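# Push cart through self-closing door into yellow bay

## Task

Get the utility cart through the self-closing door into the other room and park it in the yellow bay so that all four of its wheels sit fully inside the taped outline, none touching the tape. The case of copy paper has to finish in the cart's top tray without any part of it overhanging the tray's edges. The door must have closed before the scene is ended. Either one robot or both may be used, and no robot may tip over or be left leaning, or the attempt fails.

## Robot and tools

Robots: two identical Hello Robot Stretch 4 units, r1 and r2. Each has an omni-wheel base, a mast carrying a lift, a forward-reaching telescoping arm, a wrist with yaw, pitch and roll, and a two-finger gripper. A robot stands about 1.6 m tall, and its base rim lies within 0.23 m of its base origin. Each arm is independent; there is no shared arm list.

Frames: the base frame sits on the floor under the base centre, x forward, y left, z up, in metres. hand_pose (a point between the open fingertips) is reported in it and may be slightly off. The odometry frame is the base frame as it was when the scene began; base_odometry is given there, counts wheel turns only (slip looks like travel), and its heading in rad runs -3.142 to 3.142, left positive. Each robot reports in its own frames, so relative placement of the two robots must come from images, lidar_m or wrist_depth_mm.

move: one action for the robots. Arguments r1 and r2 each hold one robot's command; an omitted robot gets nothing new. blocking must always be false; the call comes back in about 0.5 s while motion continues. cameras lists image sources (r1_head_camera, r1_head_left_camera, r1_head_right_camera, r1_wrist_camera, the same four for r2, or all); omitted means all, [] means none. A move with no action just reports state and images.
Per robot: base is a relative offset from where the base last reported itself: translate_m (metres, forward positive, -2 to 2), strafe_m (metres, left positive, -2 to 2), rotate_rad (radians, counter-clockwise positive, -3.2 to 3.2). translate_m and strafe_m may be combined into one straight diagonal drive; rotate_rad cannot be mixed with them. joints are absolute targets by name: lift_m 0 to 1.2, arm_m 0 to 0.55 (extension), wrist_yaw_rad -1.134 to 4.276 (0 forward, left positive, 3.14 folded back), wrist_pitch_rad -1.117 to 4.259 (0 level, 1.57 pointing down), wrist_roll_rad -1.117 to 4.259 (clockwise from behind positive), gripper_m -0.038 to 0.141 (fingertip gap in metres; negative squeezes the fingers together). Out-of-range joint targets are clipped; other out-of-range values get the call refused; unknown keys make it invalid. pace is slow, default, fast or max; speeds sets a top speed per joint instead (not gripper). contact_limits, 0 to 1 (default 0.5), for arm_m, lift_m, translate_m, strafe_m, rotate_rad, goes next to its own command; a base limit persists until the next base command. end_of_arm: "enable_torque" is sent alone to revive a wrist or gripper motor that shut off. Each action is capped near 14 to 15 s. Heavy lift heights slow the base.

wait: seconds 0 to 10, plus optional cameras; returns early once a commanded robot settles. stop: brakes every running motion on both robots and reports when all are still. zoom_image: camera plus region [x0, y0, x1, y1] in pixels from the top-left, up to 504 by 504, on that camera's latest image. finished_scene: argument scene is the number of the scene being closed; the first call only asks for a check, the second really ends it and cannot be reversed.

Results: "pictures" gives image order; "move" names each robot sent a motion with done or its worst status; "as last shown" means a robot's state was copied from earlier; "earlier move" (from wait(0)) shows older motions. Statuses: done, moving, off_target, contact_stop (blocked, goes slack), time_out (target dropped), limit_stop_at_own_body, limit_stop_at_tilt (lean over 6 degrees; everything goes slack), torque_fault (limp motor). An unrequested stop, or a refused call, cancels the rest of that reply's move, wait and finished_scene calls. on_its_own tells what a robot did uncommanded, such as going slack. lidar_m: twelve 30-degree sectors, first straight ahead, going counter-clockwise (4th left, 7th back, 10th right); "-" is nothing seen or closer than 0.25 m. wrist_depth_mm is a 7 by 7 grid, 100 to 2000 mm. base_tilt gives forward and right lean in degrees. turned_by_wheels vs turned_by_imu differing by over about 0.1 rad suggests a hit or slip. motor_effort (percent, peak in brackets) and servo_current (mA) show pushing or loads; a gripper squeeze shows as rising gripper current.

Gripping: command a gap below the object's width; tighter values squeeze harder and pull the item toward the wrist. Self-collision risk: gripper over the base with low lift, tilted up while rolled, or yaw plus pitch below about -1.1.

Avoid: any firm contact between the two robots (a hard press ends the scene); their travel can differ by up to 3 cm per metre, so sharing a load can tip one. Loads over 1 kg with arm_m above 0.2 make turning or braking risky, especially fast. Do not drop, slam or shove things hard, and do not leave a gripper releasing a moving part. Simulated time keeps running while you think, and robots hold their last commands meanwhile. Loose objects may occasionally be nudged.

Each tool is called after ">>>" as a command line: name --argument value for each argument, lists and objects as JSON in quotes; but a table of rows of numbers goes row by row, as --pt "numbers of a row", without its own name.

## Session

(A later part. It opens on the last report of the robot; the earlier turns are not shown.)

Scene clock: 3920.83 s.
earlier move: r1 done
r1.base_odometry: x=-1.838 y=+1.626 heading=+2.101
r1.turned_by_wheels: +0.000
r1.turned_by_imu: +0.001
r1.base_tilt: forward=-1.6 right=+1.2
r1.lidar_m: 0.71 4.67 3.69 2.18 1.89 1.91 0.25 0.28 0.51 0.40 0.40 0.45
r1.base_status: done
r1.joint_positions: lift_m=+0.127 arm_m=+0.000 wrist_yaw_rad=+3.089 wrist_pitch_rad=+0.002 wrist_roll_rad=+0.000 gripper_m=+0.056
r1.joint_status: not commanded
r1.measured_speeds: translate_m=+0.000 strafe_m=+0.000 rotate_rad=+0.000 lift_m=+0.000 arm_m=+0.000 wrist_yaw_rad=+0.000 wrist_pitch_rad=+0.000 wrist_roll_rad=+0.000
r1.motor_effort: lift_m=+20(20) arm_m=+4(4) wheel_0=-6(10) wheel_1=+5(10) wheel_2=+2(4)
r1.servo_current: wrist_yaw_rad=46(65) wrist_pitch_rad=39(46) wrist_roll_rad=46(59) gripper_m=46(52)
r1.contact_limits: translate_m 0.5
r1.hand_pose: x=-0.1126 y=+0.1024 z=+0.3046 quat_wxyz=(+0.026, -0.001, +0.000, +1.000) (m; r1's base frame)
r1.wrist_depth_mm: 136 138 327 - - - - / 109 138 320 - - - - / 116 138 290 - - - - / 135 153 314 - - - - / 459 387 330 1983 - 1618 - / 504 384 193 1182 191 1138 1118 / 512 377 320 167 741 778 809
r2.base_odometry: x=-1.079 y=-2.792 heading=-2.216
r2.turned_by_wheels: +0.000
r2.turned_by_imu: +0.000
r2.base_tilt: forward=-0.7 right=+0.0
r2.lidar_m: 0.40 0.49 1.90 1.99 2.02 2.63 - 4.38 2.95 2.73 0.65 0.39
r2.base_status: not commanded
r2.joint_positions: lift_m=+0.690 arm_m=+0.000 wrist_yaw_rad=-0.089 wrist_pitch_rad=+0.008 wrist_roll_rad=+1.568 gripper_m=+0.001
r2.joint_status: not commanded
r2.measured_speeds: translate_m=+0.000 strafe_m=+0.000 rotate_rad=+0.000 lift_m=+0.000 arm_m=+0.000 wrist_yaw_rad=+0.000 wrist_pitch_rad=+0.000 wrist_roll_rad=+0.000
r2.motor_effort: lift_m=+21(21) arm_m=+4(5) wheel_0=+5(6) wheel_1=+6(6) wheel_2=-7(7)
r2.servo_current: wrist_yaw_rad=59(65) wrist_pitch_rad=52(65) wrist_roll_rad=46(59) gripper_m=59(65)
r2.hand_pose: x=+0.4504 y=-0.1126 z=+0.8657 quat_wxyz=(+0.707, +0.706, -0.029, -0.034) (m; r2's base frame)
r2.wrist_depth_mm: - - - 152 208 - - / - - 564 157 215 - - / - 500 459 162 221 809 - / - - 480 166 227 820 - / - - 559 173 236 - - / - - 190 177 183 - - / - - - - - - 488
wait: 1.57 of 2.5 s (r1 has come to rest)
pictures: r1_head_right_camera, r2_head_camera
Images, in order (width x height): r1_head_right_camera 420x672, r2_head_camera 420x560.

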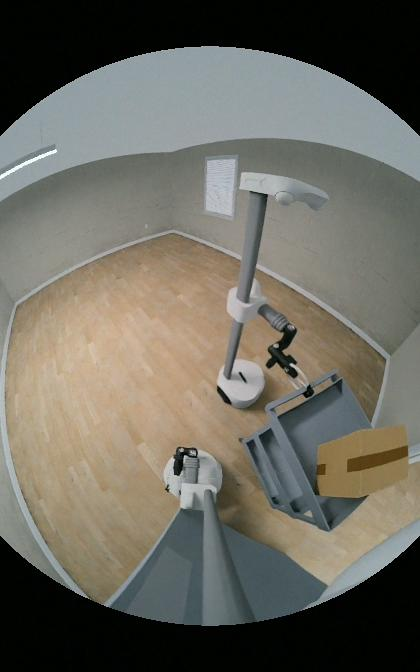

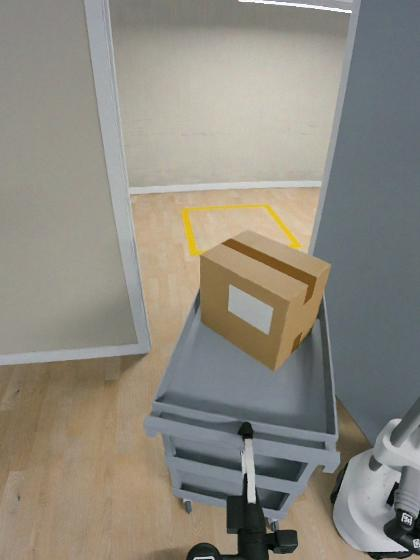

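>>> move --blocking false --cameras '[]' --r2 '{"base": {"translate_m": 0.198, "strafe_m": -0.026}, "pace": "slow"}'

>>> wait --seconds 4 --cameras '["r2_head_camera", "r1_head_right_camera"]'

>>> zoom_image --camera "r2_head_camera" --region '[130, 385, 200, 465]'

>>> zoom_image --camera "r2_head_camera" --region '[285, 395, 355, 475]'

Scene clock: 3981.13 s.
move: r2 moving
r1.base_odometry: x=-1.838 y=+1.626 heading=+2.101
r1.turned_by_wheels: +0.000
r1.turned_by_imu: +0.000
r1.base_tilt: forward=-1.6 right=+1.3
r1.lidar_m: 0.70 4.67 3.68 2.19 1.90 1.90 0.25 0.31 0.52 0.39 0.38 0.45
r1.base_status: not commanded
r1.joint_positions: lift_m=+0.127 arm_m=+0.000 wrist_yaw_rad=+3.089 wrist_pitch_rad=+0.002 wrist_roll_rad=+0.000 gripper_m=+0.056
r1.joint_status: not commanded
r1.measured_speeds: translate_m=+0.000 strafe_m=+0.000 rotate_rad=+0.000 lift_m=+0.000 arm_m=+0.000 wrist_yaw_rad=+0.000 wrist_pitch_rad=+0.000 wrist_roll_rad=+0.000
r1.motor_effort: lift_m=+20(20) arm_m=+4(4) wheel_0=-6(7) wheel_1=+4(5) wheel_2=+2(2)
r1.servo_current: wrist_yaw_rad=52(52) wrist_pitch_rad=39(52) wrist_roll_rad=33(65) gripper_m=46(46)
r1.contact_limits: translate_m 0.5
r1.hand_pose: x=-0.1126 y=+0.1024 z=+0.3046 quat_wxyz=(+0.026, -0.001, +0.000, +1.000) (m; r1's base frame)
r1.wrist_depth_mm: 136 138 327 - - - - / 109 138 322 - - - - / 116 139 290 - - - - / 135 153 314 - - - - / 462 384 330 1921 - 1576 - / 504 389 193 1205 191 1205 1138 / 512 377 320 167 741 778 820
r2.base_odometry: x=-1.087 y=-2.801 heading=-2.216
r2.turned_by_wheels: +0.000
r2.turned_by_imu: +0.001
r2.base_tilt: forward=-0.7 right=+0.1
r2.lidar_m: 0.40 0.50 1.91 2.01 2.07 2.64 - 4.37 2.95 0.90 0.65 0.39
r2.base_status: translate_m moving; strafe_m moving
r2.joint_positions: lift_m=+0.690 arm_m=+0.000 wrist_yaw_rad=-0.089 wrist_pitch_rad=+0.008 wrist_roll_rad=+1.568 gripper_m=+0.001
r2.joint_status: not commanded
r2.measured_speeds: translate_m=+0.048 strafe_m=-0.006 rotate_rad=-0.004 lift_m=+0.000 arm_m=+0.000 wrist_yaw_rad=+0.000 wrist_pitch_rad=+0.000 wrist_roll_rad=+0.000
r2.motor_effort: lift_m=+21(21) arm_m=+4(4) wheel_0=+7(12) wheel_1=+7(8) wheel_2=-11(12)
r2.servo_current: wrist_yaw_rad=39(72) wrist_pitch_rad=52(59) wrist_roll_rad=52(52) gripper_m=65(65)
r2.hand_pose: x=+0.4504 y=-0.1126 z=+0.8657 quat_wxyz=(+0.707, +0.706, -0.029, -0.034) (m; r2's base frame)
r2.wrist_depth_mm: - - - 151 207 - - / - - 569 156 213 - - / - 496 459 160 221 809 - / - - 484 167 227 820 - / - - 559 172 236 - - / - - 190 177 181 - - / - - - - - - 500
pictures: none
No camera images: "cameras" was empty.

Scene clock: 3983.90 s.
earlier move: r2 done
r1.base_odometry: x=-1.838 y=+1.626 heading=+2.101
r1.turned_by_wheels: +0.000
r1.turned_by_imu: +0.000
r1.base_tilt: forward=-1.6 right=+1.3
r1.lidar_m: 3.33 4.67 3.67 2.17 1.91 1.92 0.25 0.30 0.53 0.41 0.43 0.54
r1.base_status: not commanded
r1.joint_positions: lift_m=+0.127 arm_m=+0.000 wrist_yaw_rad=+3.089 wrist_pitch_rad=+0.002 wrist_roll_rad=+0.000 gripper_m=+0.056
r1.joint_status: not commanded
r1.measured_speeds: translate_m=+0.000 strafe_m=+0.000 rotate_rad=+0.000 lift_m=+0.000 arm_m=+0.000 wrist_yaw_rad=+0.000 wrist_pitch_rad=+0.000 wrist_roll_rad=+0.000
r1.motor_effort: lift_m=+20(20) arm_m=+4(4) wheel_0=-6(7) wheel_1=+5(5) wheel_2=+2(2)
r1.servo_current: wrist_yaw_rad=52(65) wrist_pitch_rad=39(52) wrist_roll_rad=52(65) gripper_m=46(52)
r1.contact_limits: translate_m 0.5
r1.hand_pose: x=-0.1126 y=+0.1024 z=+0.3046 quat_wxyz=(+0.026, -0.001, +0.000, +1.000) (m; r1's base frame)
r1.wrist_depth_mm: 136 138 325 - - - - / 109 138 324 - - - - / 116 139 291 - - - - / 135 153 314 - - - - / 462 384 330 1863 - 1661 - / 500 387 193 1182 190 1160 1138 / 508 377 322 167 750 778 820
r2.base_odometry: x=-1.218 y=-2.934 heading=-2.215
r2.turned_by_wheels: +0.000
r2.turned_by_imu: +0.001
r2.base_tilt: forward=-0.6 right=+0.1
r2.lidar_m: 0.42 0.48 1.64 2.06 2.11 2.66 - 4.30 2.92 0.55 0.54 0.41
r2.base_status: done
r2.joint_positions: lift_m=+0.690 arm_m=+0.000 wrist_yaw_rad=-0.088 wrist_pitch_rad=+0.008 wrist_roll_rad=+1.568 gripper_m=+0.001
r2.joint_status: not commanded
r2.measured_speeds: translate_m=+0.000 strafe_m=+0.000 rotate_rad=+0.000 lift_m=+0.000 arm_m=+0.000 wrist_yaw_rad=+0.000 wrist_pitch_rad=+0.000 wrist_roll_rad=+0.000
r2.motor_effort: lift_m=+21(21) arm_m=+4(5) wheel_0=+6(12) wheel_1=+4(8) wheel_2=-6(12)
r2.servo_current: wrist_yaw_rad=46(72) wrist_pitch_rad=52(59) wrist_roll_rad=46(59) gripper_m=65(72)
r2.hand_pose: x=+0.4505 y=-0.1124 z=+0.8657 quat_wxyz=(+0.707, +0.706, -0.028, -0.034) (m; r2's base frame)
r2.wrist_depth_mm: - - - 151 208 - - / - - 564 157 213 - - / - 496 459 161 220 820 - / - - 480 167 228 809 - / - - 554 173 235 - - / - - 190 176 184 - - / - - - - - 1808 492
wait: 2.77 of 4 s (r2 has come to rest)
pictures: r1_head_right_camera, r2_head_camera
Images, in order (width x height): r1_head_right_camera 420x672, r2_head_camera 420x560.

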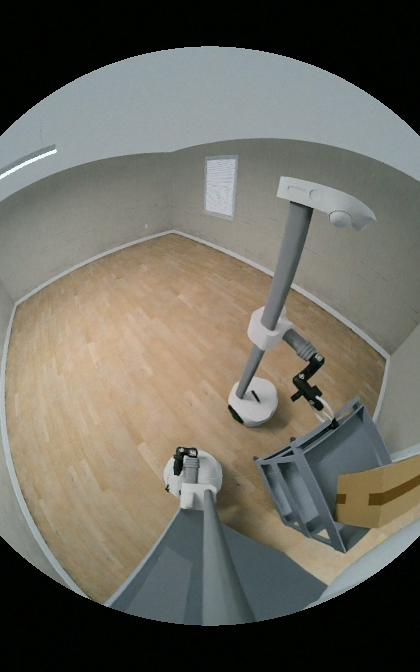

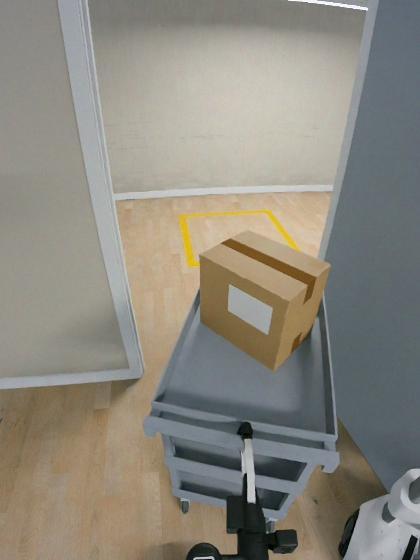

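Scaled by 6.300 from the camera's 420x560 image, which has a finer 1200x1600 frame.

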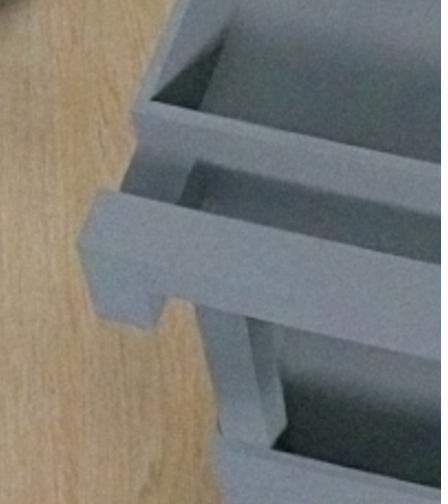

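Scaled by 6.300 from the camera's 420x560 image, which has a finer 1200x1600 frame.

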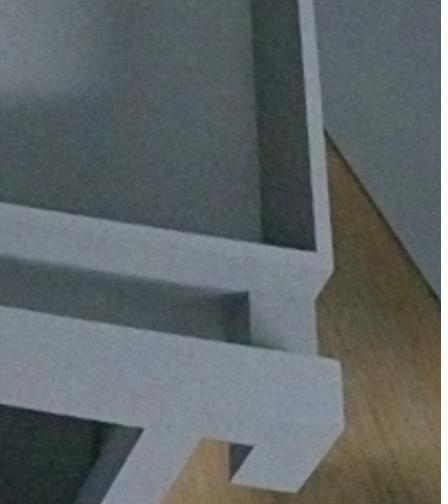

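>>> move --blocking false --cameras '["r2_head_camera", "r2_head_left_camera", "r1_head_right_camera"]'

Scene clock: 4007.43 s.
r1.base_odometry: x=-1.838 y=+1.626 heading=+2.101
r1.turned_by_wheels: +0.000
r1.turned_by_imu: +0.000
r1.base_tilt: forward=-1.6 right=+1.3
r1.lidar_m: 3.33 4.67 3.71 2.19 1.91 1.92 0.25 0.31 0.54 0.43 0.41 0.56
r1.base_status: not commanded
r1.joint_positions: lift_m=+0.127 arm_m=+0.000 wrist_yaw_rad=+3.089 wrist_pitch_rad=+0.002 wrist_roll_rad=+0.000 gripper_m=+0.056
r1.joint_status: not commanded
r1.measured_speeds: translate_m=+0.000 strafe_m=+0.000 rotate_rad=+0.000 lift_m=+0.000 arm_m=+0.000 wrist_yaw_rad=+0.000 wrist_pitch_rad=+0.000 wrist_roll_rad=+0.000
r1.motor_effort: lift_m=+20(20) arm_m=+4(4) wheel_0=-6(7) wheel_1=+5(5) wheel_2=+2(2)
r1.servo_current: wrist_yaw_rad=65(65) wrist_pitch_rad=39(52) wrist_roll_rad=46(65) gripper_m=39(52)
r1.contact_limits: translate_m 0.5
r1.hand_pose: x=-0.1126 y=+0.1024 z=+0.3046 quat_wxyz=(+0.026, -0.001, +0.000, +1.000) (m; r1's base frame)
r1.wrist_depth_mm: 136 138 329 - - - - / 109 138 322 - - - - / 116 139 291 - - - - / 135 153 314 - - - - / 459 384 329 1863 - 1661 - / 504 387 193 1205 190 1160 1138 / 512 377 320 167 732 778 820
r2.base_odometry: x=-1.218 y=-2.934 heading=-2.215
r2.turned_by_wheels: +0.000
r2.turned_by_imu: +0.000
r2.base_tilt: forward=-0.7 right=+0.1
r2.lidar_m: 0.40 0.48 1.66 2.08 2.10 2.70 - 4.34 2.87 0.57 0.54 0.41
r2.base_status: done
r2.joint_positions: lift_m=+0.690 arm_m=+0.000 wrist_yaw_rad=-0.088 wrist_pitch_rad=+0.008 wrist_roll_rad=+1.568 gripper_m=+0.001
r2.joint_status: not commanded
r2.measured_speeds: translate_m=+0.000 strafe_m=+0.000 rotate_rad=+0.000 lift_m=+0.000 arm_m=+0.000 wrist_yaw_rad=+0.000 wrist_pitch_rad=+0.000 wrist_roll_rad=+0.000
r2.motor_effort: lift_m=+21(21) arm_m=+4(5) wheel_0=+7(12) wheel_1=+4(8) wheel_2=-6(12)
r2.servo_current: wrist_yaw_rad=39(72) wrist_pitch_rad=52(59) wrist_roll_rad=52(59) gripper_m=59(72)
r2.hand_pose: x=+0.4505 y=-0.1124 z=+0.8657 quat_wxyz=(+0.707, +0.706, -0.028, -0.034) (m; r2's base frame)
r2.wrist_depth_mm: - - - 151 208 - - / - - 569 157 215 - - / - 500 455 162 220 809 - / - - 480 167 227 809 - / - - 554 172 235 - - / - - 190 176 184 - - / - - - - - 1808 488
pictures: r1_head_right_camera, r2_head_camera, r2_head_left_camera
Images, in order (width x height): r1_head_right_camera 420x672, r2_head_camera 420x560, r2_head_left_camera 420x672.

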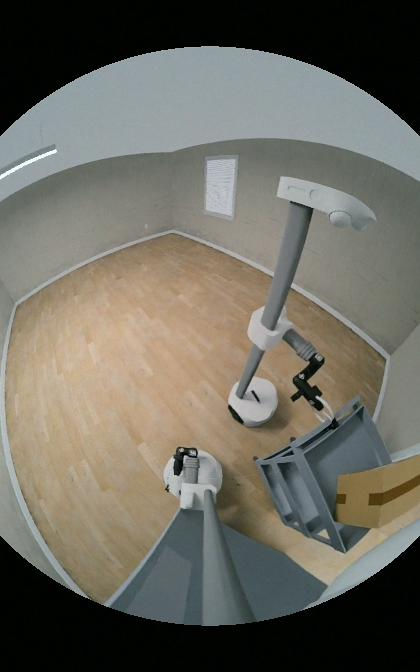

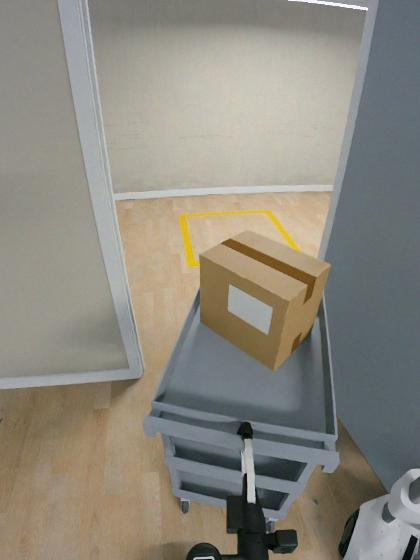

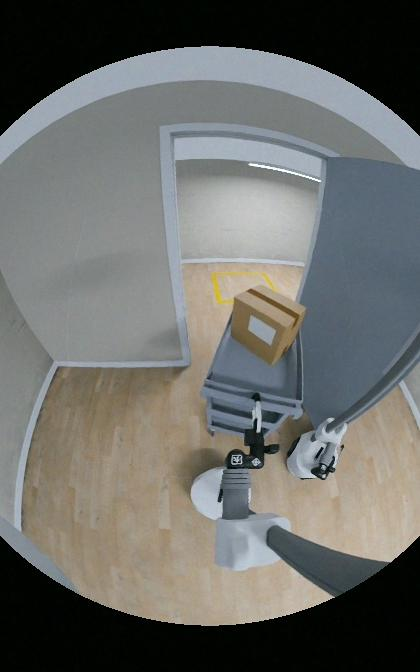

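>>> zoom_image --camera "r2_head_camera" --region '[130, 180, 400, 480]'

>>> zoom_image --camera "r2_head_left_camera" --region '[150, 240, 370, 500]'

Scaled by 1.680 from the camera's 420x560 image, which has a finer 1200x1600 frame.

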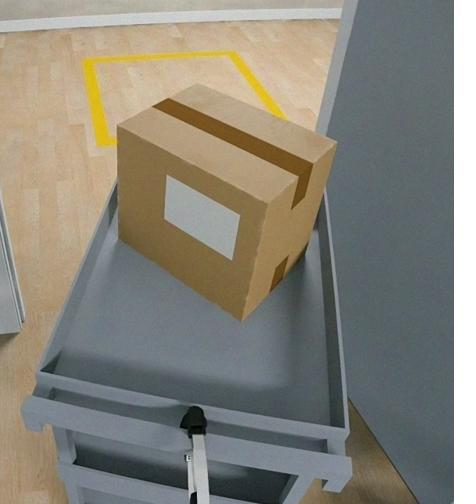

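Scaled by 1.938 from the camera's 420x672 image, which has a finer 600x960 frame.

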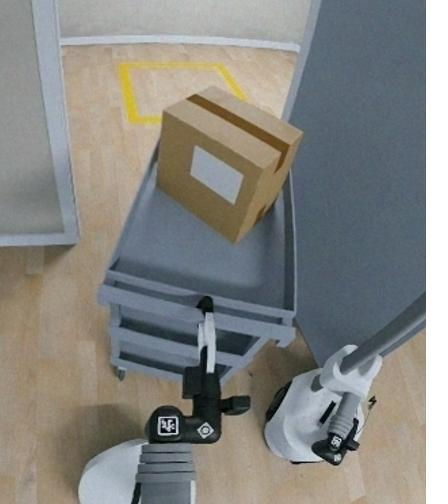

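>>> zoom_image --camera "r2_head_camera" --region '[130, 385, 200, 465]'

>>> zoom_image --camera "r2_head_camera" --region '[285, 395, 355, 475]'

Scaled by 6.300 from the camera's 420x560 image, which has a finer 1200x1600 frame.

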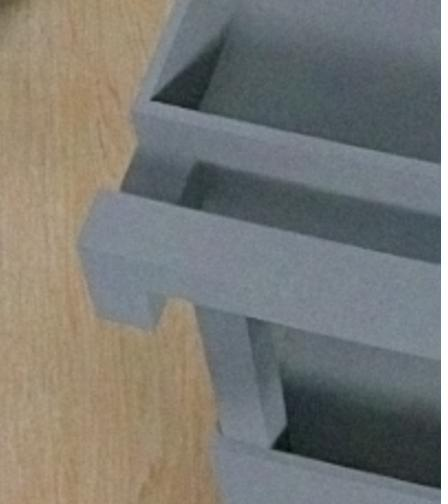

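Scaled by 6.300 from the camera's 420x560 image, which has a finer 1200x1600 frame.

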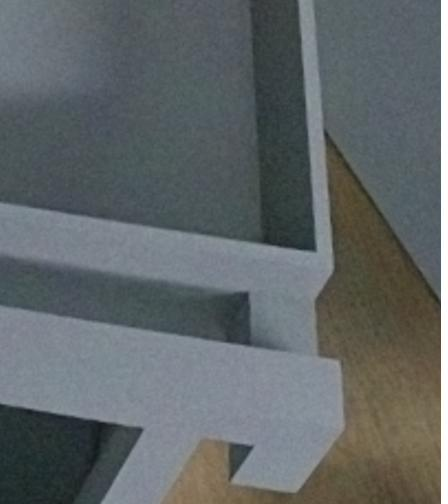

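>>> move --r2 '{"base": {"translate_m": 0.2, "strafe_m": -0.027}, "pace": "slow"}' --blocking false --cameras '[]'

>>> wait --seconds 4 --cameras '["r2_head_camera", "r2_head_left_camera", "r1_head_right_camera"]'

>>> zoom_image --camera "r2_head_camera" --region '[130, 385, 200, 465]'

>>> zoom_image --camera "r2_head_camera" --region '[285, 395, 355, 475]'

>>> zoom_image --camera "r2_head_camera" --region '[110, 150, 380, 460]'

Scene clock: 4078.30 s.
move: r2 moving
r1.base_odometry: x=-1.838 y=+1.626 heading=+2.101
r1.turned_by_wheels: +0.000
r1.turned_by_imu: +0.000
r1.base_tilt: forward=-1.6 right=+1.3
r1.lidar_m: 3.31 4.66 3.68 2.20 1.89 1.91 0.25 0.32 0.57 0.44 0.44 0.55
r1.base_status: not commanded
r1.joint_positions: lift_m=+0.127 arm_m=+0.000 wrist_yaw_rad=+3.089 wrist_pitch_rad=+0.002 wrist_roll_rad=+0.000 gripper_m=+0.056
r1.joint_status: not commanded
r1.measured_speeds: translate_m=+0.000 strafe_m=+0.000 rotate_rad=+0.000 lift_m=+0.000 arm_m=+0.000 wrist_yaw_rad=+0.000 wrist_pitch_rad=+0.000 wrist_roll_rad=+0.000
r1.motor_effort: lift_m=+20(20) arm_m=+4(4) wheel_0=-6(7) wheel_1=+5(5) wheel_2=+2(2)
r1.servo_current: wrist_yaw_rad=52(59) wrist_pitch_rad=46(52) wrist_roll_rad=39(59) gripper_m=46(46)
r1.contact_limits: translate_m 0.5
r1.hand_pose: x=-0.1126 y=+0.1024 z=+0.3046 quat_wxyz=(+0.026, -0.001, +0.000, +1.000) (m; r1's base frame)
r1.wrist_depth_mm: 136 138 329 - - - - / 109 138 322 - - - - / 116 138 290 - - - - / 135 153 314 - - - - / 469 387 332 1921 - 1618 - / 504 387 193 1205 190 1182 1138 / 504 375 320 167 741 778 831
r2.base_odometry: x=-1.227 y=-2.943 heading=-2.215
r2.turned_by_wheels: +0.000
r2.turned_by_imu: +0.001
r2.base_tilt: forward=-0.6 right=+0.0
r2.lidar_m: 0.43 0.45 1.64 2.06 2.09 2.70 - 4.29 2.88 0.55 0.56 0.42
r2.base_status: translate_m moving; strafe_m moving
r2.joint_positions: lift_m=+0.690 arm_m=+0.000 wrist_yaw_rad=-0.088 wrist_pitch_rad=+0.008 wrist_roll_rad=+1.568 gripper_m=+0.001
r2.joint_status: not commanded
r2.measured_speeds: translate_m=+0.048 strafe_m=-0.006 rotate_rad=+0.000 lift_m=+0.000 arm_m=+0.000 wrist_yaw_rad=+0.000 wrist_pitch_rad=+0.000 wrist_roll_rad=+0.000
r2.motor_effort: lift_m=+21(21) arm_m=+4(5) wheel_0=+5(12) wheel_1=+6(8) wheel_2=-10(11)
r2.servo_current: wrist_yaw_rad=39(52) wrist_pitch_rad=46(59) wrist_roll_rad=46(52) gripper_m=59(72)
r2.hand_pose: x=+0.4505 y=-0.1124 z=+0.8657 quat_wxyz=(+0.707, +0.706, -0.028, -0.034) (m; r2's base frame)
r2.wrist_depth_mm: - - - 151 207 - - / - - 564 156 213 - - / - 496 459 160 221 809 - / - - 480 166 227 820 - / - - 559 172 235 - - / - - 189 176 181 - - / - - - - - 1708 492
pictures: none
No camera images: "cameras" was empty.

Scene clock: 4081.10 s.
earlier move: r2 done
r1.base_odometry: x=-1.838 y=+1.626 heading=+2.101
r1.turned_by_wheels: +0.000
r1.turned_by_imu: +0.000
r1.base_tilt: forward=-1.6 right=+1.2
r1.lidar_m: 3.31 4.66 3.68 2.17 1.91 1.91 0.25 0.29 0.60 0.50 0.50 0.52
r1.base_status: not commanded
r1.joint_positions: lift_m=+0.127 arm_m=+0.000 wrist_yaw_rad=+3.089 wrist_pitch_rad=+0.002 wrist_roll_rad=+0.000 gripper_m=+0.056
r1.joint_status: not commanded
r1.measured_speeds: translate_m=+0.000 strafe_m=+0.000 rotate_rad=+0.000 lift_m=+0.000 arm_m=+0.000 wrist_yaw_rad=+0.000 wrist_pitch_rad=+0.000 wrist_roll_rad=+0.000
r1.motor_effort: lift_m=+20(20) arm_m=+4(4) wheel_0=-6(7) wheel_1=+5(5) wheel_2=+2(2)
r1.servo_current: wrist_yaw_rad=46(78) wrist_pitch_rad=33(52) wrist_roll_rad=46(72) gripper_m=46(46)
r1.contact_limits: translate_m 0.5
r1.hand_pose: x=-0.1126 y=+0.1024 z=+0.3046 quat_wxyz=(+0.026, -0.001, +0.000, +1.000) (m; r1's base frame)
r1.wrist_depth_mm: 136 138 325 - - - - / 109 138 324 - - - - / 116 139 293 - - - - / 135 153 312 - - - - / 462 384 330 1921 - 1618 - / 508 387 193 1205 190 1182 1118 / 512 375 320 166 741 778 820
r2.base_odometry: x=-1.360 y=-3.078 heading=-2.215
r2.turned_by_wheels: +0.000
r2.turned_by_imu: +0.001
r2.base_tilt: forward=-0.6 right=+0.1
r2.lidar_m: 0.43 0.47 1.38 2.11 2.17 2.75 - 4.22 2.85 0.48 0.57 0.42
r2.base_status: done
r2.joint_positions: lift_m=+0.690 arm_m=+0.000 wrist_yaw_rad=-0.088 wrist_pitch_rad=+0.008 wrist_roll_rad=+1.568 gripper_m=+0.001
r2.joint_status: not commanded
r2.measured_speeds: translate_m=+0.000 strafe_m=+0.000 rotate_rad=+0.000 lift_m=+0.000 arm_m=+0.000 wrist_yaw_rad=+0.000 wrist_pitch_rad=+0.000 wrist_roll_rad=+0.000
r2.motor_effort: lift_m=+21(21) arm_m=+4(5) wheel_0=+5(13) wheel_1=+4(8) wheel_2=-5(12)
r2.servo_current: wrist_yaw_rad=52(59) wrist_pitch_rad=46(59) wrist_roll_rad=46(59) gripper_m=59(72)
r2.hand_pose: x=+0.4505 y=-0.1124 z=+0.8657 quat_wxyz=(+0.707, +0.706, -0.028, -0.034) (m; r2's base frame)
r2.wrist_depth_mm: - - - 151 208 - - / - - 569 157 215 809 - / - 500 462 162 220 820 - / - - 484 167 228 820 - / - - 559 172 235 - - / - - 190 176 183 - - / - - - - - 1708 492
wait: 2.80 of 4 s (r2 has come to rest)
pictures: r1_head_right_camera, r2_head_camera, r2_head_left_camera
Images, in order (width x height): r1_head_right_camera 420x672, r2_head_camera 420x560, r2_head_left_camera 420x672.

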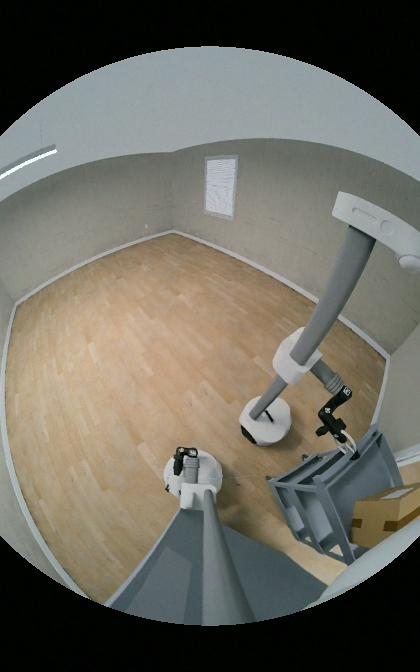

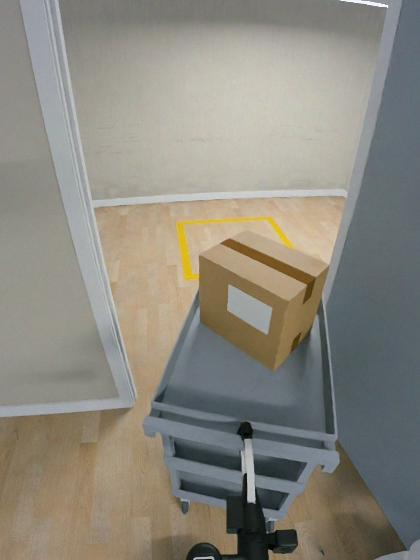

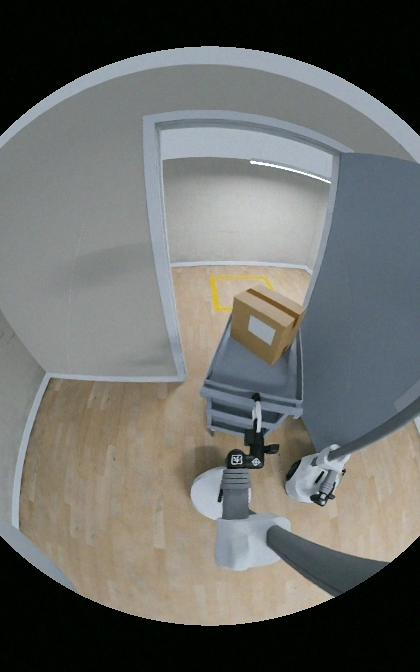

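Scaled by 6.300 from the camera's 420x560 image, which has a finer 1200x1600 frame.

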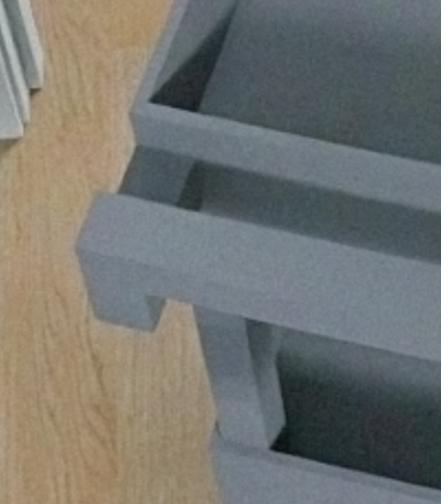

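Scaled by 6.300 from the camera's 420x560 image, which has a finer 1200x1600 frame.

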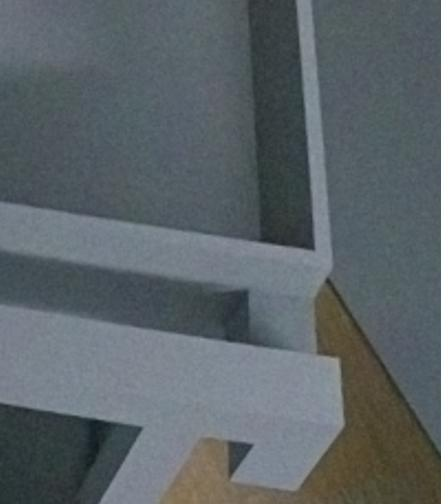

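Scaled by 1.626 from the camera's 420x560 image, which has a finer 1200x1600 frame.

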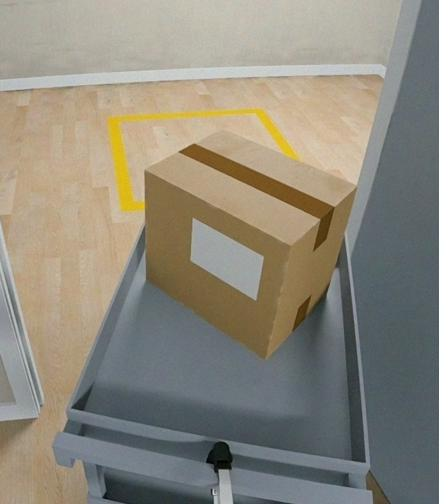

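>>> zoom_image --camera "r2_head_camera" --region '[270, 200, 400, 440]'

>>> zoom_image --camera "r2_head_left_camera" --region '[260, 260, 360, 440]'

>>> wait --seconds 0 --cameras '["r2_head_right_camera", "r1_head_camera"]'

Scaled by 2.100 from the camera's 420x560 image, which has a finer 1200x1600 frame.

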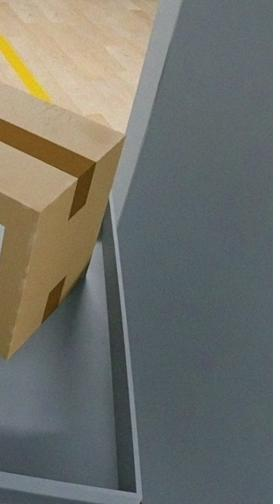

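Scaled by 2.800 from the camera's 420x672 image, which has a finer 600x960 frame.

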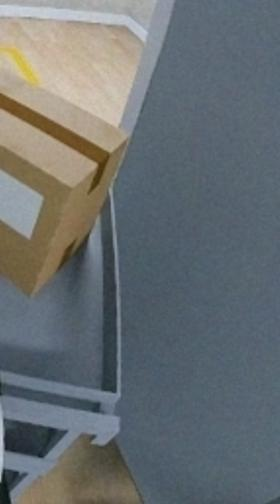

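Scene clock: 4095.33 s.
r1.base_odometry: x=-1.838 y=+1.626 heading=+2.101
r1.turned_by_wheels: +0.000
r1.turned_by_imu: +0.000
r1.base_tilt: forward=-1.6 right=+1.3
r1.lidar_m: 3.30 4.67 3.66 2.18 1.89 1.89 0.25 0.30 0.57 0.48 0.48 0.51
r1.base_status: not commanded
r1.joint_positions: lift_m=+0.127 arm_m=+0.000 wrist_yaw_rad=+3.089 wrist_pitch_rad=+0.002 wrist_roll_rad=+0.000 gripper_m=+0.056
r1.joint_status: not commanded
r1.measured_speeds: translate_m=+0.000 strafe_m=+0.000 rotate_rad=+0.000 lift_m=+0.000 arm_m=+0.000 wrist_yaw_rad=+0.000 wrist_pitch_rad=+0.000 wrist_roll_rad=+0.000
r1.motor_effort: lift_m=+20(20) arm_m=+4(4) wheel_0=-6(7) wheel_1=+5(5) wheel_2=+2(2)
r1.servo_current: wrist_yaw_rad=39(78) wrist_pitch_rad=39(52) wrist_roll_rad=39(72) gripper_m=33(46)
r1.contact_limits: translate_m 0.5
r1.hand_pose: x=-0.1126 y=+0.1024 z=+0.3046 quat_wxyz=(+0.026, -0.001, +0.000, +1.000) (m; r1's base frame)
r1.wrist_depth_mm: 136 138 325 - - - - / 109 138 322 - - - - / 116 139 290 - - - - / 135 153 314 - - - - / 462 384 332 1863 - 1618 - / 504 387 193 1182 190 1160 1138 / 508 377 320 166 741 778 820
r2.base_odometry: x=-1.360 y=-3.078 heading=-2.215
r2.turned_by_wheels: +0.000
r2.turned_by_imu: +0.000
r2.base_tilt: forward=-0.6 right=+0.1
r2.lidar_m: 0.40 0.45 1.41 2.12 2.17 2.75 - 4.23 2.82 0.49 0.59 0.41
r2.base_status: done
r2.joint_positions: lift_m=+0.690 arm_m=+0.000 wrist_yaw_rad=-0.088 wrist_pitch_rad=+0.008 wrist_roll_rad=+1.568 gripper_m=+0.001
r2.joint_status: not commanded
r2.measured_speeds: translate_m=+0.000 strafe_m=+0.000 rotate_rad=+0.000 lift_m=+0.000 arm_m=+0.000 wrist_yaw_rad=+0.000 wrist_pitch_rad=+0.000 wrist_roll_rad=+0.000
r2.motor_effort: lift_m=+21(21) arm_m=+4(5) wheel_0=+6(13) wheel_1=+4(8) wheel_2=-5(12)
r2.servo_current: wrist_yaw_rad=39(59) wrist_pitch_rad=52(59) wrist_roll_rad=46(59) gripper_m=65(72)
r2.hand_pose: x=+0.4505 y=-0.1124 z=+0.8657 quat_wxyz=(+0.707, +0.706, -0.028, -0.034) (m; r2's base frame)
r2.wrist_depth_mm: - - - 151 208 - - / - - 569 157 213 798 - / - 500 459 162 221 820 - / - - 484 167 227 820 - / - - 554 173 235 - - / - - 190 177 182 - - / - - - - - 1661 492
pictures: r1_head_camera, r2_head_right_camera
Images, in order (width x height): r1_head_camera 420x560, r2_head_right_camera 420x672.

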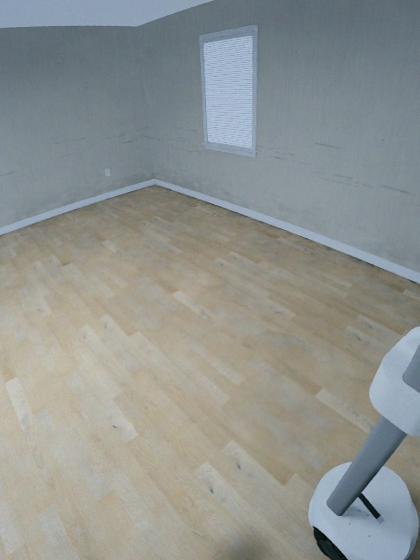

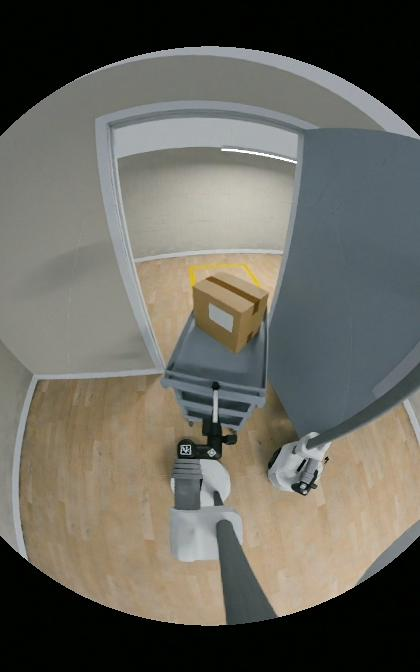

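>>> move --r2 '{"base": {"translate_m": 0.13, "strafe_m": -0.012}, "pace": "slow", "contact_limits": {"translate_m": 0.4}}' --blocking false --cameras '[]'

>>> wait --seconds 4 --cameras '["r2_head_camera", "r2_head_right_camera"]'

>>> zoom_image --camera "r2_head_camera" --region '[130, 385, 200, 465]'

>>> zoom_image --camera "r2_head_camera" --region '[285, 395, 355, 475]'

>>> zoom_image --camera "r2_head_camera" --region '[270, 200, 400, 440]'

Scene clock: 4125.70 s.
move: r2 moving
r1.base_odometry: x=-1.838 y=+1.626 heading=+2.101
r1.turned_by_wheels: +0.000
r1.turned_by_imu: +0.000
r1.base_tilt: forward=-1.6 right=+1.3
r1.lidar_m: 3.30 4.65 3.65 2.20 1.90 1.89 0.25 0.32 0.61 0.51 0.47 0.50
r1.base_status: not commanded
r1.joint_positions: lift_m=+0.127 arm_m=+0.000 wrist_yaw_rad=+3.089 wrist_pitch_rad=+0.002 wrist_roll_rad=+0.000 gripper_m=+0.056
r1.joint_status: not commanded
r1.measured_speeds: translate_m=+0.000 strafe_m=+0.000 rotate_rad=+0.000 lift_m=+0.000 arm_m=+0.000 wrist_yaw_rad=+0.000 wrist_pitch_rad=+0.000 wrist_roll_rad=+0.000
r1.motor_effort: lift_m=+20(20) arm_m=+4(4) wheel_0=-6(7) wheel_1=+5(5) wheel_2=+2(2)
r1.servo_current: wrist_yaw_rad=26(59) wrist_pitch_rad=39(52) wrist_roll_rad=59(65) gripper_m=39(46)
r1.contact_limits: translate_m 0.5
r1.hand_pose: x=-0.1126 y=+0.1024 z=+0.3046 quat_wxyz=(+0.026, -0.001, +0.000, +1.000) (m; r1's base frame)
r1.wrist_depth_mm: 136 138 325 - - - - / 109 138 324 - - - - / 116 139 291 - - - - / 135 153 314 - - - - / 459 384 329 1921 - 1618 - / 504 389 193 1182 191 1160 1118 / 508 377 322 167 741 798 809
r2.base_odometry: x=-1.368 y=-3.087 heading=-2.215
r2.turned_by_wheels: +0.000
r2.turned_by_imu: +0.001
r2.base_tilt: forward=-0.7 right=+0.1
r2.lidar_m: 0.41 0.47 1.40 2.10 2.16 2.73 - 4.22 2.89 0.47 0.63 0.41
r2.base_status: translate_m moving; strafe_m moving
r2.joint_positions: lift_m=+0.690 arm_m=+0.000 wrist_yaw_rad=-0.088 wrist_pitch_rad=+0.008 wrist_roll_rad=+1.568 gripper_m=+0.001
r2.joint_status: not commanded
r2.measured_speeds: translate_m=+0.049 strafe_m=-0.005 rotate_rad=+0.001 lift_m=+0.000 arm_m=+0.000 wrist_yaw_rad=+0.000 wrist_pitch_rad=+0.000 wrist_roll_rad=+0.000
r2.motor_effort: lift_m=+21(21) arm_m=+4(4) wheel_0=+12(12) wheel_1=+6(7) wheel_2=-11(11)
r2.servo_current: wrist_yaw_rad=39(52) wrist_pitch_rad=46(52) wrist_roll_rad=39(52) gripper_m=65(65)
r2.contact_limits: translate_m 0.4
r2.hand_pose: x=+0.4505 y=-0.1124 z=+0.8657 quat_wxyz=(+0.707, +0.706, -0.028, -0.034) (m; r2's base frame)
r2.wrist_depth_mm: - - - 151 208 - - / - - 574 157 213 768 - / - 500 459 162 220 809 - / - - 477 167 228 820 - / - - 564 172 234 - - / - - 190 176 183 - - / - - - - - 1708 492
pictures: none
No camera images: "cameras" was empty.

Scene clock: 4127.77 s.
earlier move: r2 done
r1.base_odometry: x=-1.838 y=+1.626 heading=+2.101
r1.turned_by_wheels: +0.000
r1.turned_by_imu: +0.000
r1.base_tilt: forward=-1.6 right=+1.2
r1.lidar_m: 3.31 4.68 3.68 2.19 1.90 1.91 0.25 0.28 0.62 0.57 0.49 0.60
r1.base_status: not commanded
r1.joint_positions: lift_m=+0.127 arm_m=+0.000 wrist_yaw_rad=+3.089 wrist_pitch_rad=+0.002 wrist_roll_rad=+0.000 gripper_m=+0.056
r1.joint_status: not commanded
r1.measured_speeds: translate_m=+0.000 strafe_m=+0.000 rotate_rad=+0.000 lift_m=+0.000 arm_m=+0.000 wrist_yaw_rad=+0.000 wrist_pitch_rad=+0.000 wrist_roll_rad=+0.000
r1.motor_effort: lift_m=+20(20) arm_m=+4(4) wheel_0=-6(7) wheel_1=+5(5) wheel_2=+2(2)
r1.servo_current: wrist_yaw_rad=65(65) wrist_pitch_rad=33(52) wrist_roll_rad=39(65) gripper_m=46(46)
r1.contact_limits: translate_m 0.5
r1.hand_pose: x=-0.1126 y=+0.1024 z=+0.3046 quat_wxyz=(+0.026, -0.001, +0.000, +1.000) (m; r1's base frame)
r1.wrist_depth_mm: 136 138 329 - - - - / 109 138 320 - - - - / 116 139 289 - - - - / 135 153 315 - - - - / 462 382 330 1921 - 1576 - / 500 389 193 1160 191 1160 1118 / 508 375 320 167 741 768 809
r2.base_odometry: x=-1.447 y=-3.174 heading=-2.215
r2.turned_by_wheels: +0.000
r2.turned_by_imu: +0.000
r2.base_tilt: forward=-0.6 right=+0.1
r2.lidar_m: 0.43 0.48 1.25 2.14 2.18 2.78 - 4.17 0.53 0.48 0.81 0.40
r2.base_status: done
r2.joint_positions: lift_m=+0.690 arm_m=+0.000 wrist_yaw_rad=-0.088 wrist_pitch_rad=+0.008 wrist_roll_rad=+1.568 gripper_m=+0.001
r2.joint_status: not commanded
r2.measured_speeds: translate_m=+0.000 strafe_m=+0.000 rotate_rad=+0.000 lift_m=+0.000 arm_m=+0.000 wrist_yaw_rad=+0.000 wrist_pitch_rad=+0.000 wrist_roll_rad=+0.000
r2.motor_effort: lift_m=+21(21) arm_m=+4(5) wheel_0=+5(12) wheel_1=+5(7) wheel_2=-6(12)
r2.servo_current: wrist_yaw_rad=52(52) wrist_pitch_rad=52(59) wrist_roll_rad=52(65) gripper_m=65(72)
r2.contact_limits: translate_m 0.4
r2.hand_pose: x=+0.4505 y=-0.1124 z=+0.8657 quat_wxyz=(+0.707, +0.706, -0.028, -0.034) (m; r2's base frame)
r2.wrist_depth_mm: - - - 153 209 - - / - - 574 158 216 798 - / - - 462 163 221 809 - / - - 480 167 227 809 - / - - 559 172 235 - - / - - 190 177 184 - - / - - - - - 1661 492
wait: 2.07 of 4 s (r2 has come to rest)
pictures: r2_head_camera, r2_head_right_camera
Images, in order (width x height): r2_head_camera 420x560, r2_head_right_camera 420x672.

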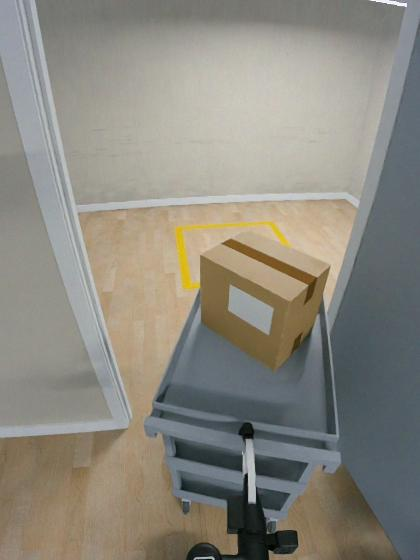

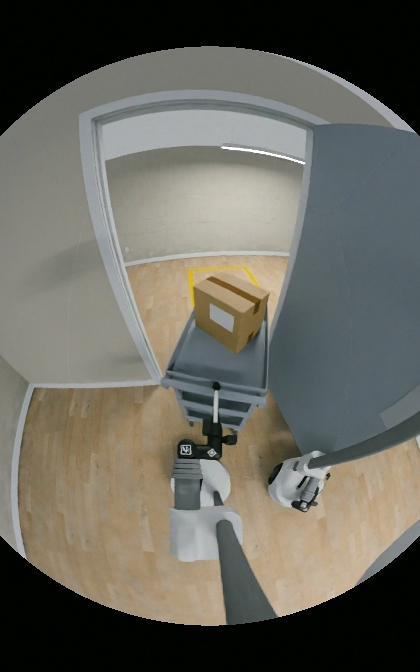

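Scaled by 6.300 from the camera's 420x560 image, which has a finer 1200x1600 frame.

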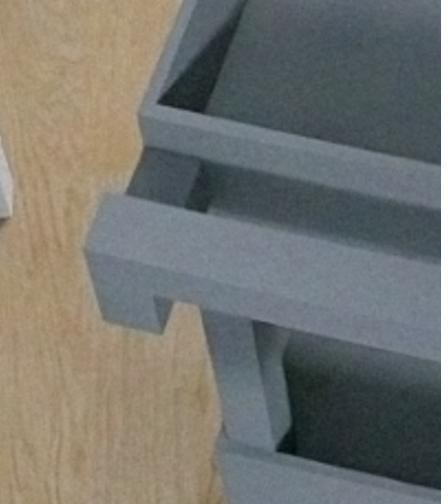

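Scaled by 6.300 from the camera's 420x560 image, which has a finer 1200x1600 frame.

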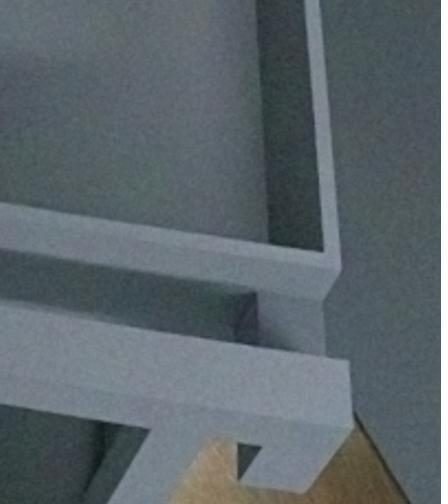

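Scaled by 2.100 from the camera's 420x560 image, which has a finer 1200x1600 frame.

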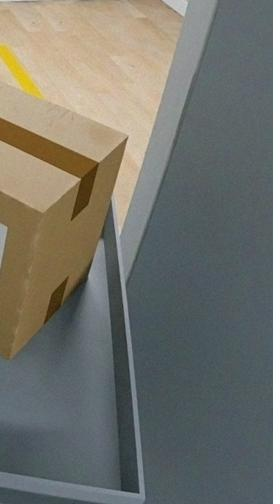

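>>> move --r2 '{"base": {"translate_m": 0.13, "strafe_m": -0.012}, "pace": "slow", "contact_limits": {"translate_m": 0.4}}' --blocking false --cameras '[]'

>>> wait --seconds 4 --cameras '["r2_head_camera", "r2_head_right_camera"]'

>>> zoom_image --camera "r2_head_camera" --region '[130, 385, 200, 465]'

>>> zoom_image --camera "r2_head_camera" --region '[285, 395, 355, 475]'

>>> zoom_image --camera "r2_head_camera" --region '[270, 200, 400, 440]'

Scene clock: 4147.97 s.
move: r2 moving
r1.base_odometry: x=-1.838 y=+1.626 heading=+2.101
r1.turned_by_wheels: +0.000
r1.turned_by_imu: +0.000
r1.base_tilt: forward=-1.6 right=+1.3
r1.lidar_m: 3.32 4.66 3.67 2.21 1.89 1.91 0.25 0.28 0.61 0.56 0.48 0.68
r1.base_status: not commanded
r1.joint_positions: lift_m=+0.127 arm_m=+0.000 wrist_yaw_rad=+3.089 wrist_pitch_rad=+0.002 wrist_roll_rad=+0.000 gripper_m=+0.056
r1.joint_status: not commanded
r1.measured_speeds: translate_m=+0.000 strafe_m=+0.000 rotate_rad=+0.000 lift_m=+0.000 arm_m=+0.000 wrist_yaw_rad=+0.000 wrist_pitch_rad=+0.000 wrist_roll_rad=+0.000
r1.motor_effort: lift_m=+20(20) arm_m=+4(4) wheel_0=-6(7) wheel_1=+5(5) wheel_2=+2(2)
r1.servo_current: wrist_yaw_rad=59(59) wrist_pitch_rad=46(52) wrist_roll_rad=46(72) gripper_m=39(46)
r1.contact_limits: translate_m 0.5
r1.hand_pose: x=-0.1126 y=+0.1024 z=+0.3046 quat_wxyz=(+0.026, -0.001, +0.000, +1.000) (m; r1's base frame)
r1.wrist_depth_mm: 136 138 329 - - - - / 109 138 324 - - - - / 116 139 290 - - - - / 135 153 315 - - - - / 462 384 330 1863 - 1618 - / 504 387 192 1205 190 1182 1138 / 508 377 319 167 732 759 820
r2.base_odometry: x=-1.456 y=-3.183 heading=-2.215
r2.turned_by_wheels: +0.000
r2.turned_by_imu: +0.001
r2.base_tilt: forward=-0.7 right=+0.1
r2.lidar_m: 0.41 0.50 1.23 2.15 2.17 2.77 - 4.15 0.51 0.48 0.82 0.42
r2.base_status: translate_m moving; strafe_m moving
r2.joint_positions: lift_m=+0.690 arm_m=+0.000 wrist_yaw_rad=-0.088 wrist_pitch_rad=+0.008 wrist_roll_rad=+1.568 gripper_m=+0.001
r2.joint_status: not commanded
r2.measured_speeds: translate_m=+0.048 strafe_m=-0.004 rotate_rad=+0.000 lift_m=+0.000 arm_m=+0.000 wrist_yaw_rad=+0.000 wrist_pitch_rad=+0.000 wrist_roll_rad=+0.000
r2.motor_effort: lift_m=+21(21) arm_m=+4(4) wheel_0=+6(11) wheel_1=+6(7) wheel_2=-11(12)
r2.servo_current: wrist_yaw_rad=39(59) wrist_pitch_rad=52(52) wrist_roll_rad=46(59) gripper_m=59(65)
r2.contact_limits: translate_m 0.4
r2.hand_pose: x=+0.4505 y=-0.1124 z=+0.8657 quat_wxyz=(+0.707, +0.706, -0.028, -0.034) (m; r2's base frame)
r2.wrist_depth_mm: - - - 153 209 - - / - - 580 158 216 798 - / - 504 466 163 221 809 - / - - 480 167 228 842 - / - - 554 173 236 - - / - - 190 176 184 - - / - - - - - 1661 496
pictures: none
No camera images: "cameras" was empty.

Scene clock: 4150.03 s.
earlier move: r2 done
r1.base_odometry: x=-1.838 y=+1.626 heading=+2.101
r1.turned_by_wheels: +0.000
r1.turned_by_imu: +0.000
r1.base_tilt: forward=-1.6 right=+1.3
r1.lidar_m: 3.32 4.67 3.67 2.18 1.89 1.91 0.25 0.31 0.68 0.51 0.50 2.82
r1.base_status: not commanded
r1.joint_positions: lift_m=+0.127 arm_m=+0.000 wrist_yaw_rad=+3.089 wrist_pitch_rad=+0.002 wrist_roll_rad=+0.000 gripper_m=+0.056
r1.joint_status: not commanded
r1.measured_speeds: translate_m=+0.000 strafe_m=+0.000 rotate_rad=+0.000 lift_m=+0.000 arm_m=+0.000 wrist_yaw_rad=+0.000 wrist_pitch_rad=+0.000 wrist_roll_rad=+0.000
r1.motor_effort: lift_m=+20(20) arm_m=+4(4) wheel_0=-6(7) wheel_1=+5(5) wheel_2=+2(2)
r1.servo_current: wrist_yaw_rad=39(72) wrist_pitch_rad=39(52) wrist_roll_rad=52(72) gripper_m=39(52)
r1.contact_limits: translate_m 0.5
r1.hand_pose: x=-0.1126 y=+0.1024 z=+0.3046 quat_wxyz=(+0.026, -0.001, +0.000, +1.000) (m; r1's base frame)
r1.wrist_depth_mm: 136 138 329 - - - - / 109 138 324 - - - - / 116 139 290 - - - - / 135 153 314 - - - - / 462 384 332 1921 - 1618 - / 504 387 193 1205 191 1160 1138 / 504 377 320 167 750 778 809
r2.base_odometry: x=-1.535 y=-3.271 heading=-2.215
r2.turned_by_wheels: +0.000
r2.turned_by_imu: +0.000
r2.base_tilt: forward=-0.7 right=+0.0
r2.lidar_m: 0.40 0.51 1.08 2.15 2.20 2.80 - 4.15 0.50 0.52 0.77 0.40
r2.base_status: done
r2.joint_positions: lift_m=+0.690 arm_m=+0.000 wrist_yaw_rad=-0.088 wrist_pitch_rad=+0.008 wrist_roll_rad=+1.568 gripper_m=+0.001
r2.joint_status: not commanded
r2.measured_speeds: translate_m=+0.000 strafe_m=+0.000 rotate_rad=+0.000 lift_m=+0.000 arm_m=+0.000 wrist_yaw_rad=+0.000 wrist_pitch_rad=+0.000 wrist_roll_rad=+0.000
r2.motor_effort: lift_m=+21(21) arm_m=+4(5) wheel_0=+4(11) wheel_1=+5(8) wheel_2=-7(12)
r2.servo_current: wrist_yaw_rad=52(59) wrist_pitch_rad=46(59) wrist_roll_rad=46(59) gripper_m=59(72)
r2.contact_limits: translate_m 0.4
r2.hand_pose: x=+0.4505 y=-0.1124 z=+0.8657 quat_wxyz=(+0.707, +0.706, -0.028, -0.034) (m; r2's base frame)
r2.wrist_depth_mm: - - - 153 209 1576 - / - - 574 158 216 798 - / - - 462 162 221 820 - / - - 484 167 228 809 - / - - 554 174 235 - - / - - 190 177 183 - - / - - - - - 1661 496
wait: 2.07 of 4 s (r2 has come to rest)
pictures: r2_head_camera, r2_head_right_camera
Images, in order (width x height): r2_head_camera 420x560, r2_head_right_camera 420x672.

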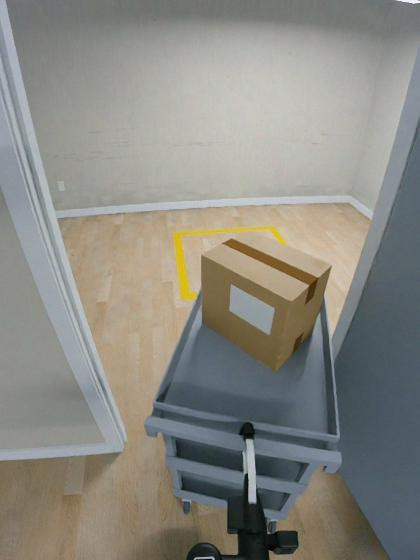

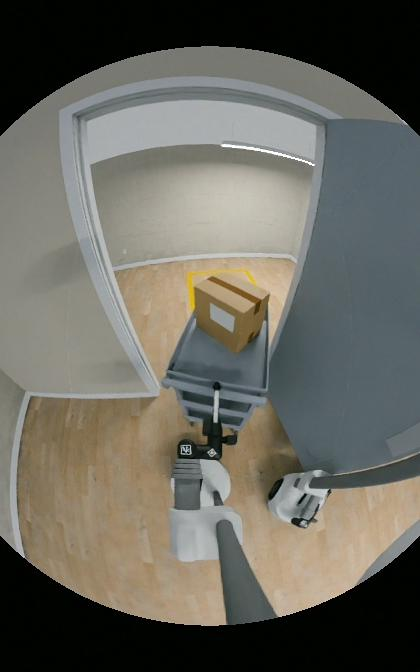

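Scaled by 6.300 from the camera's 420x560 image, which has a finer 1200x1600 frame.

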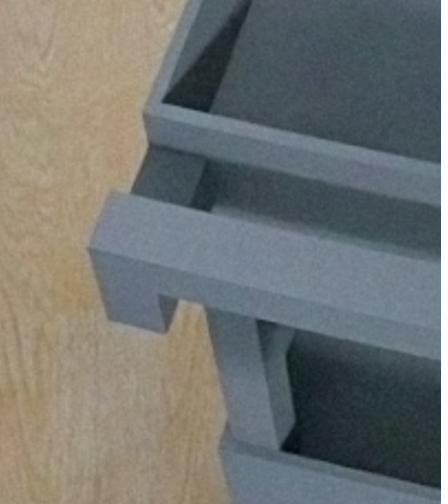

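Scaled by 6.300 from the camera's 420x560 image, which has a finer 1200x1600 frame.

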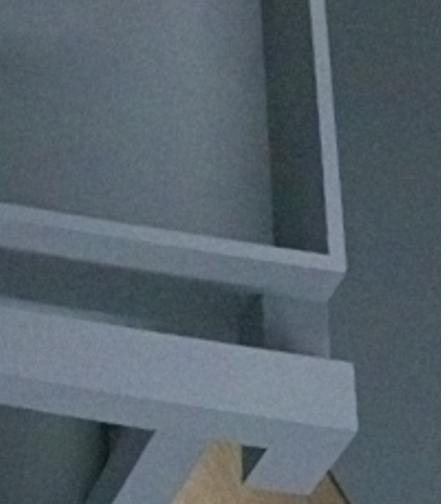

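Scaled by 2.100 from the camera's 420x560 image, which has a finer 1200x1600 frame.

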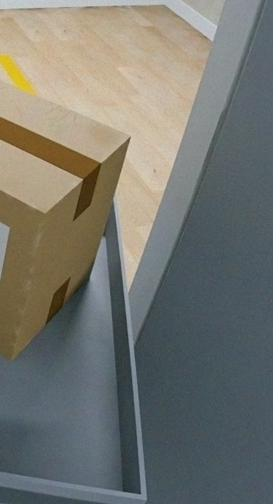

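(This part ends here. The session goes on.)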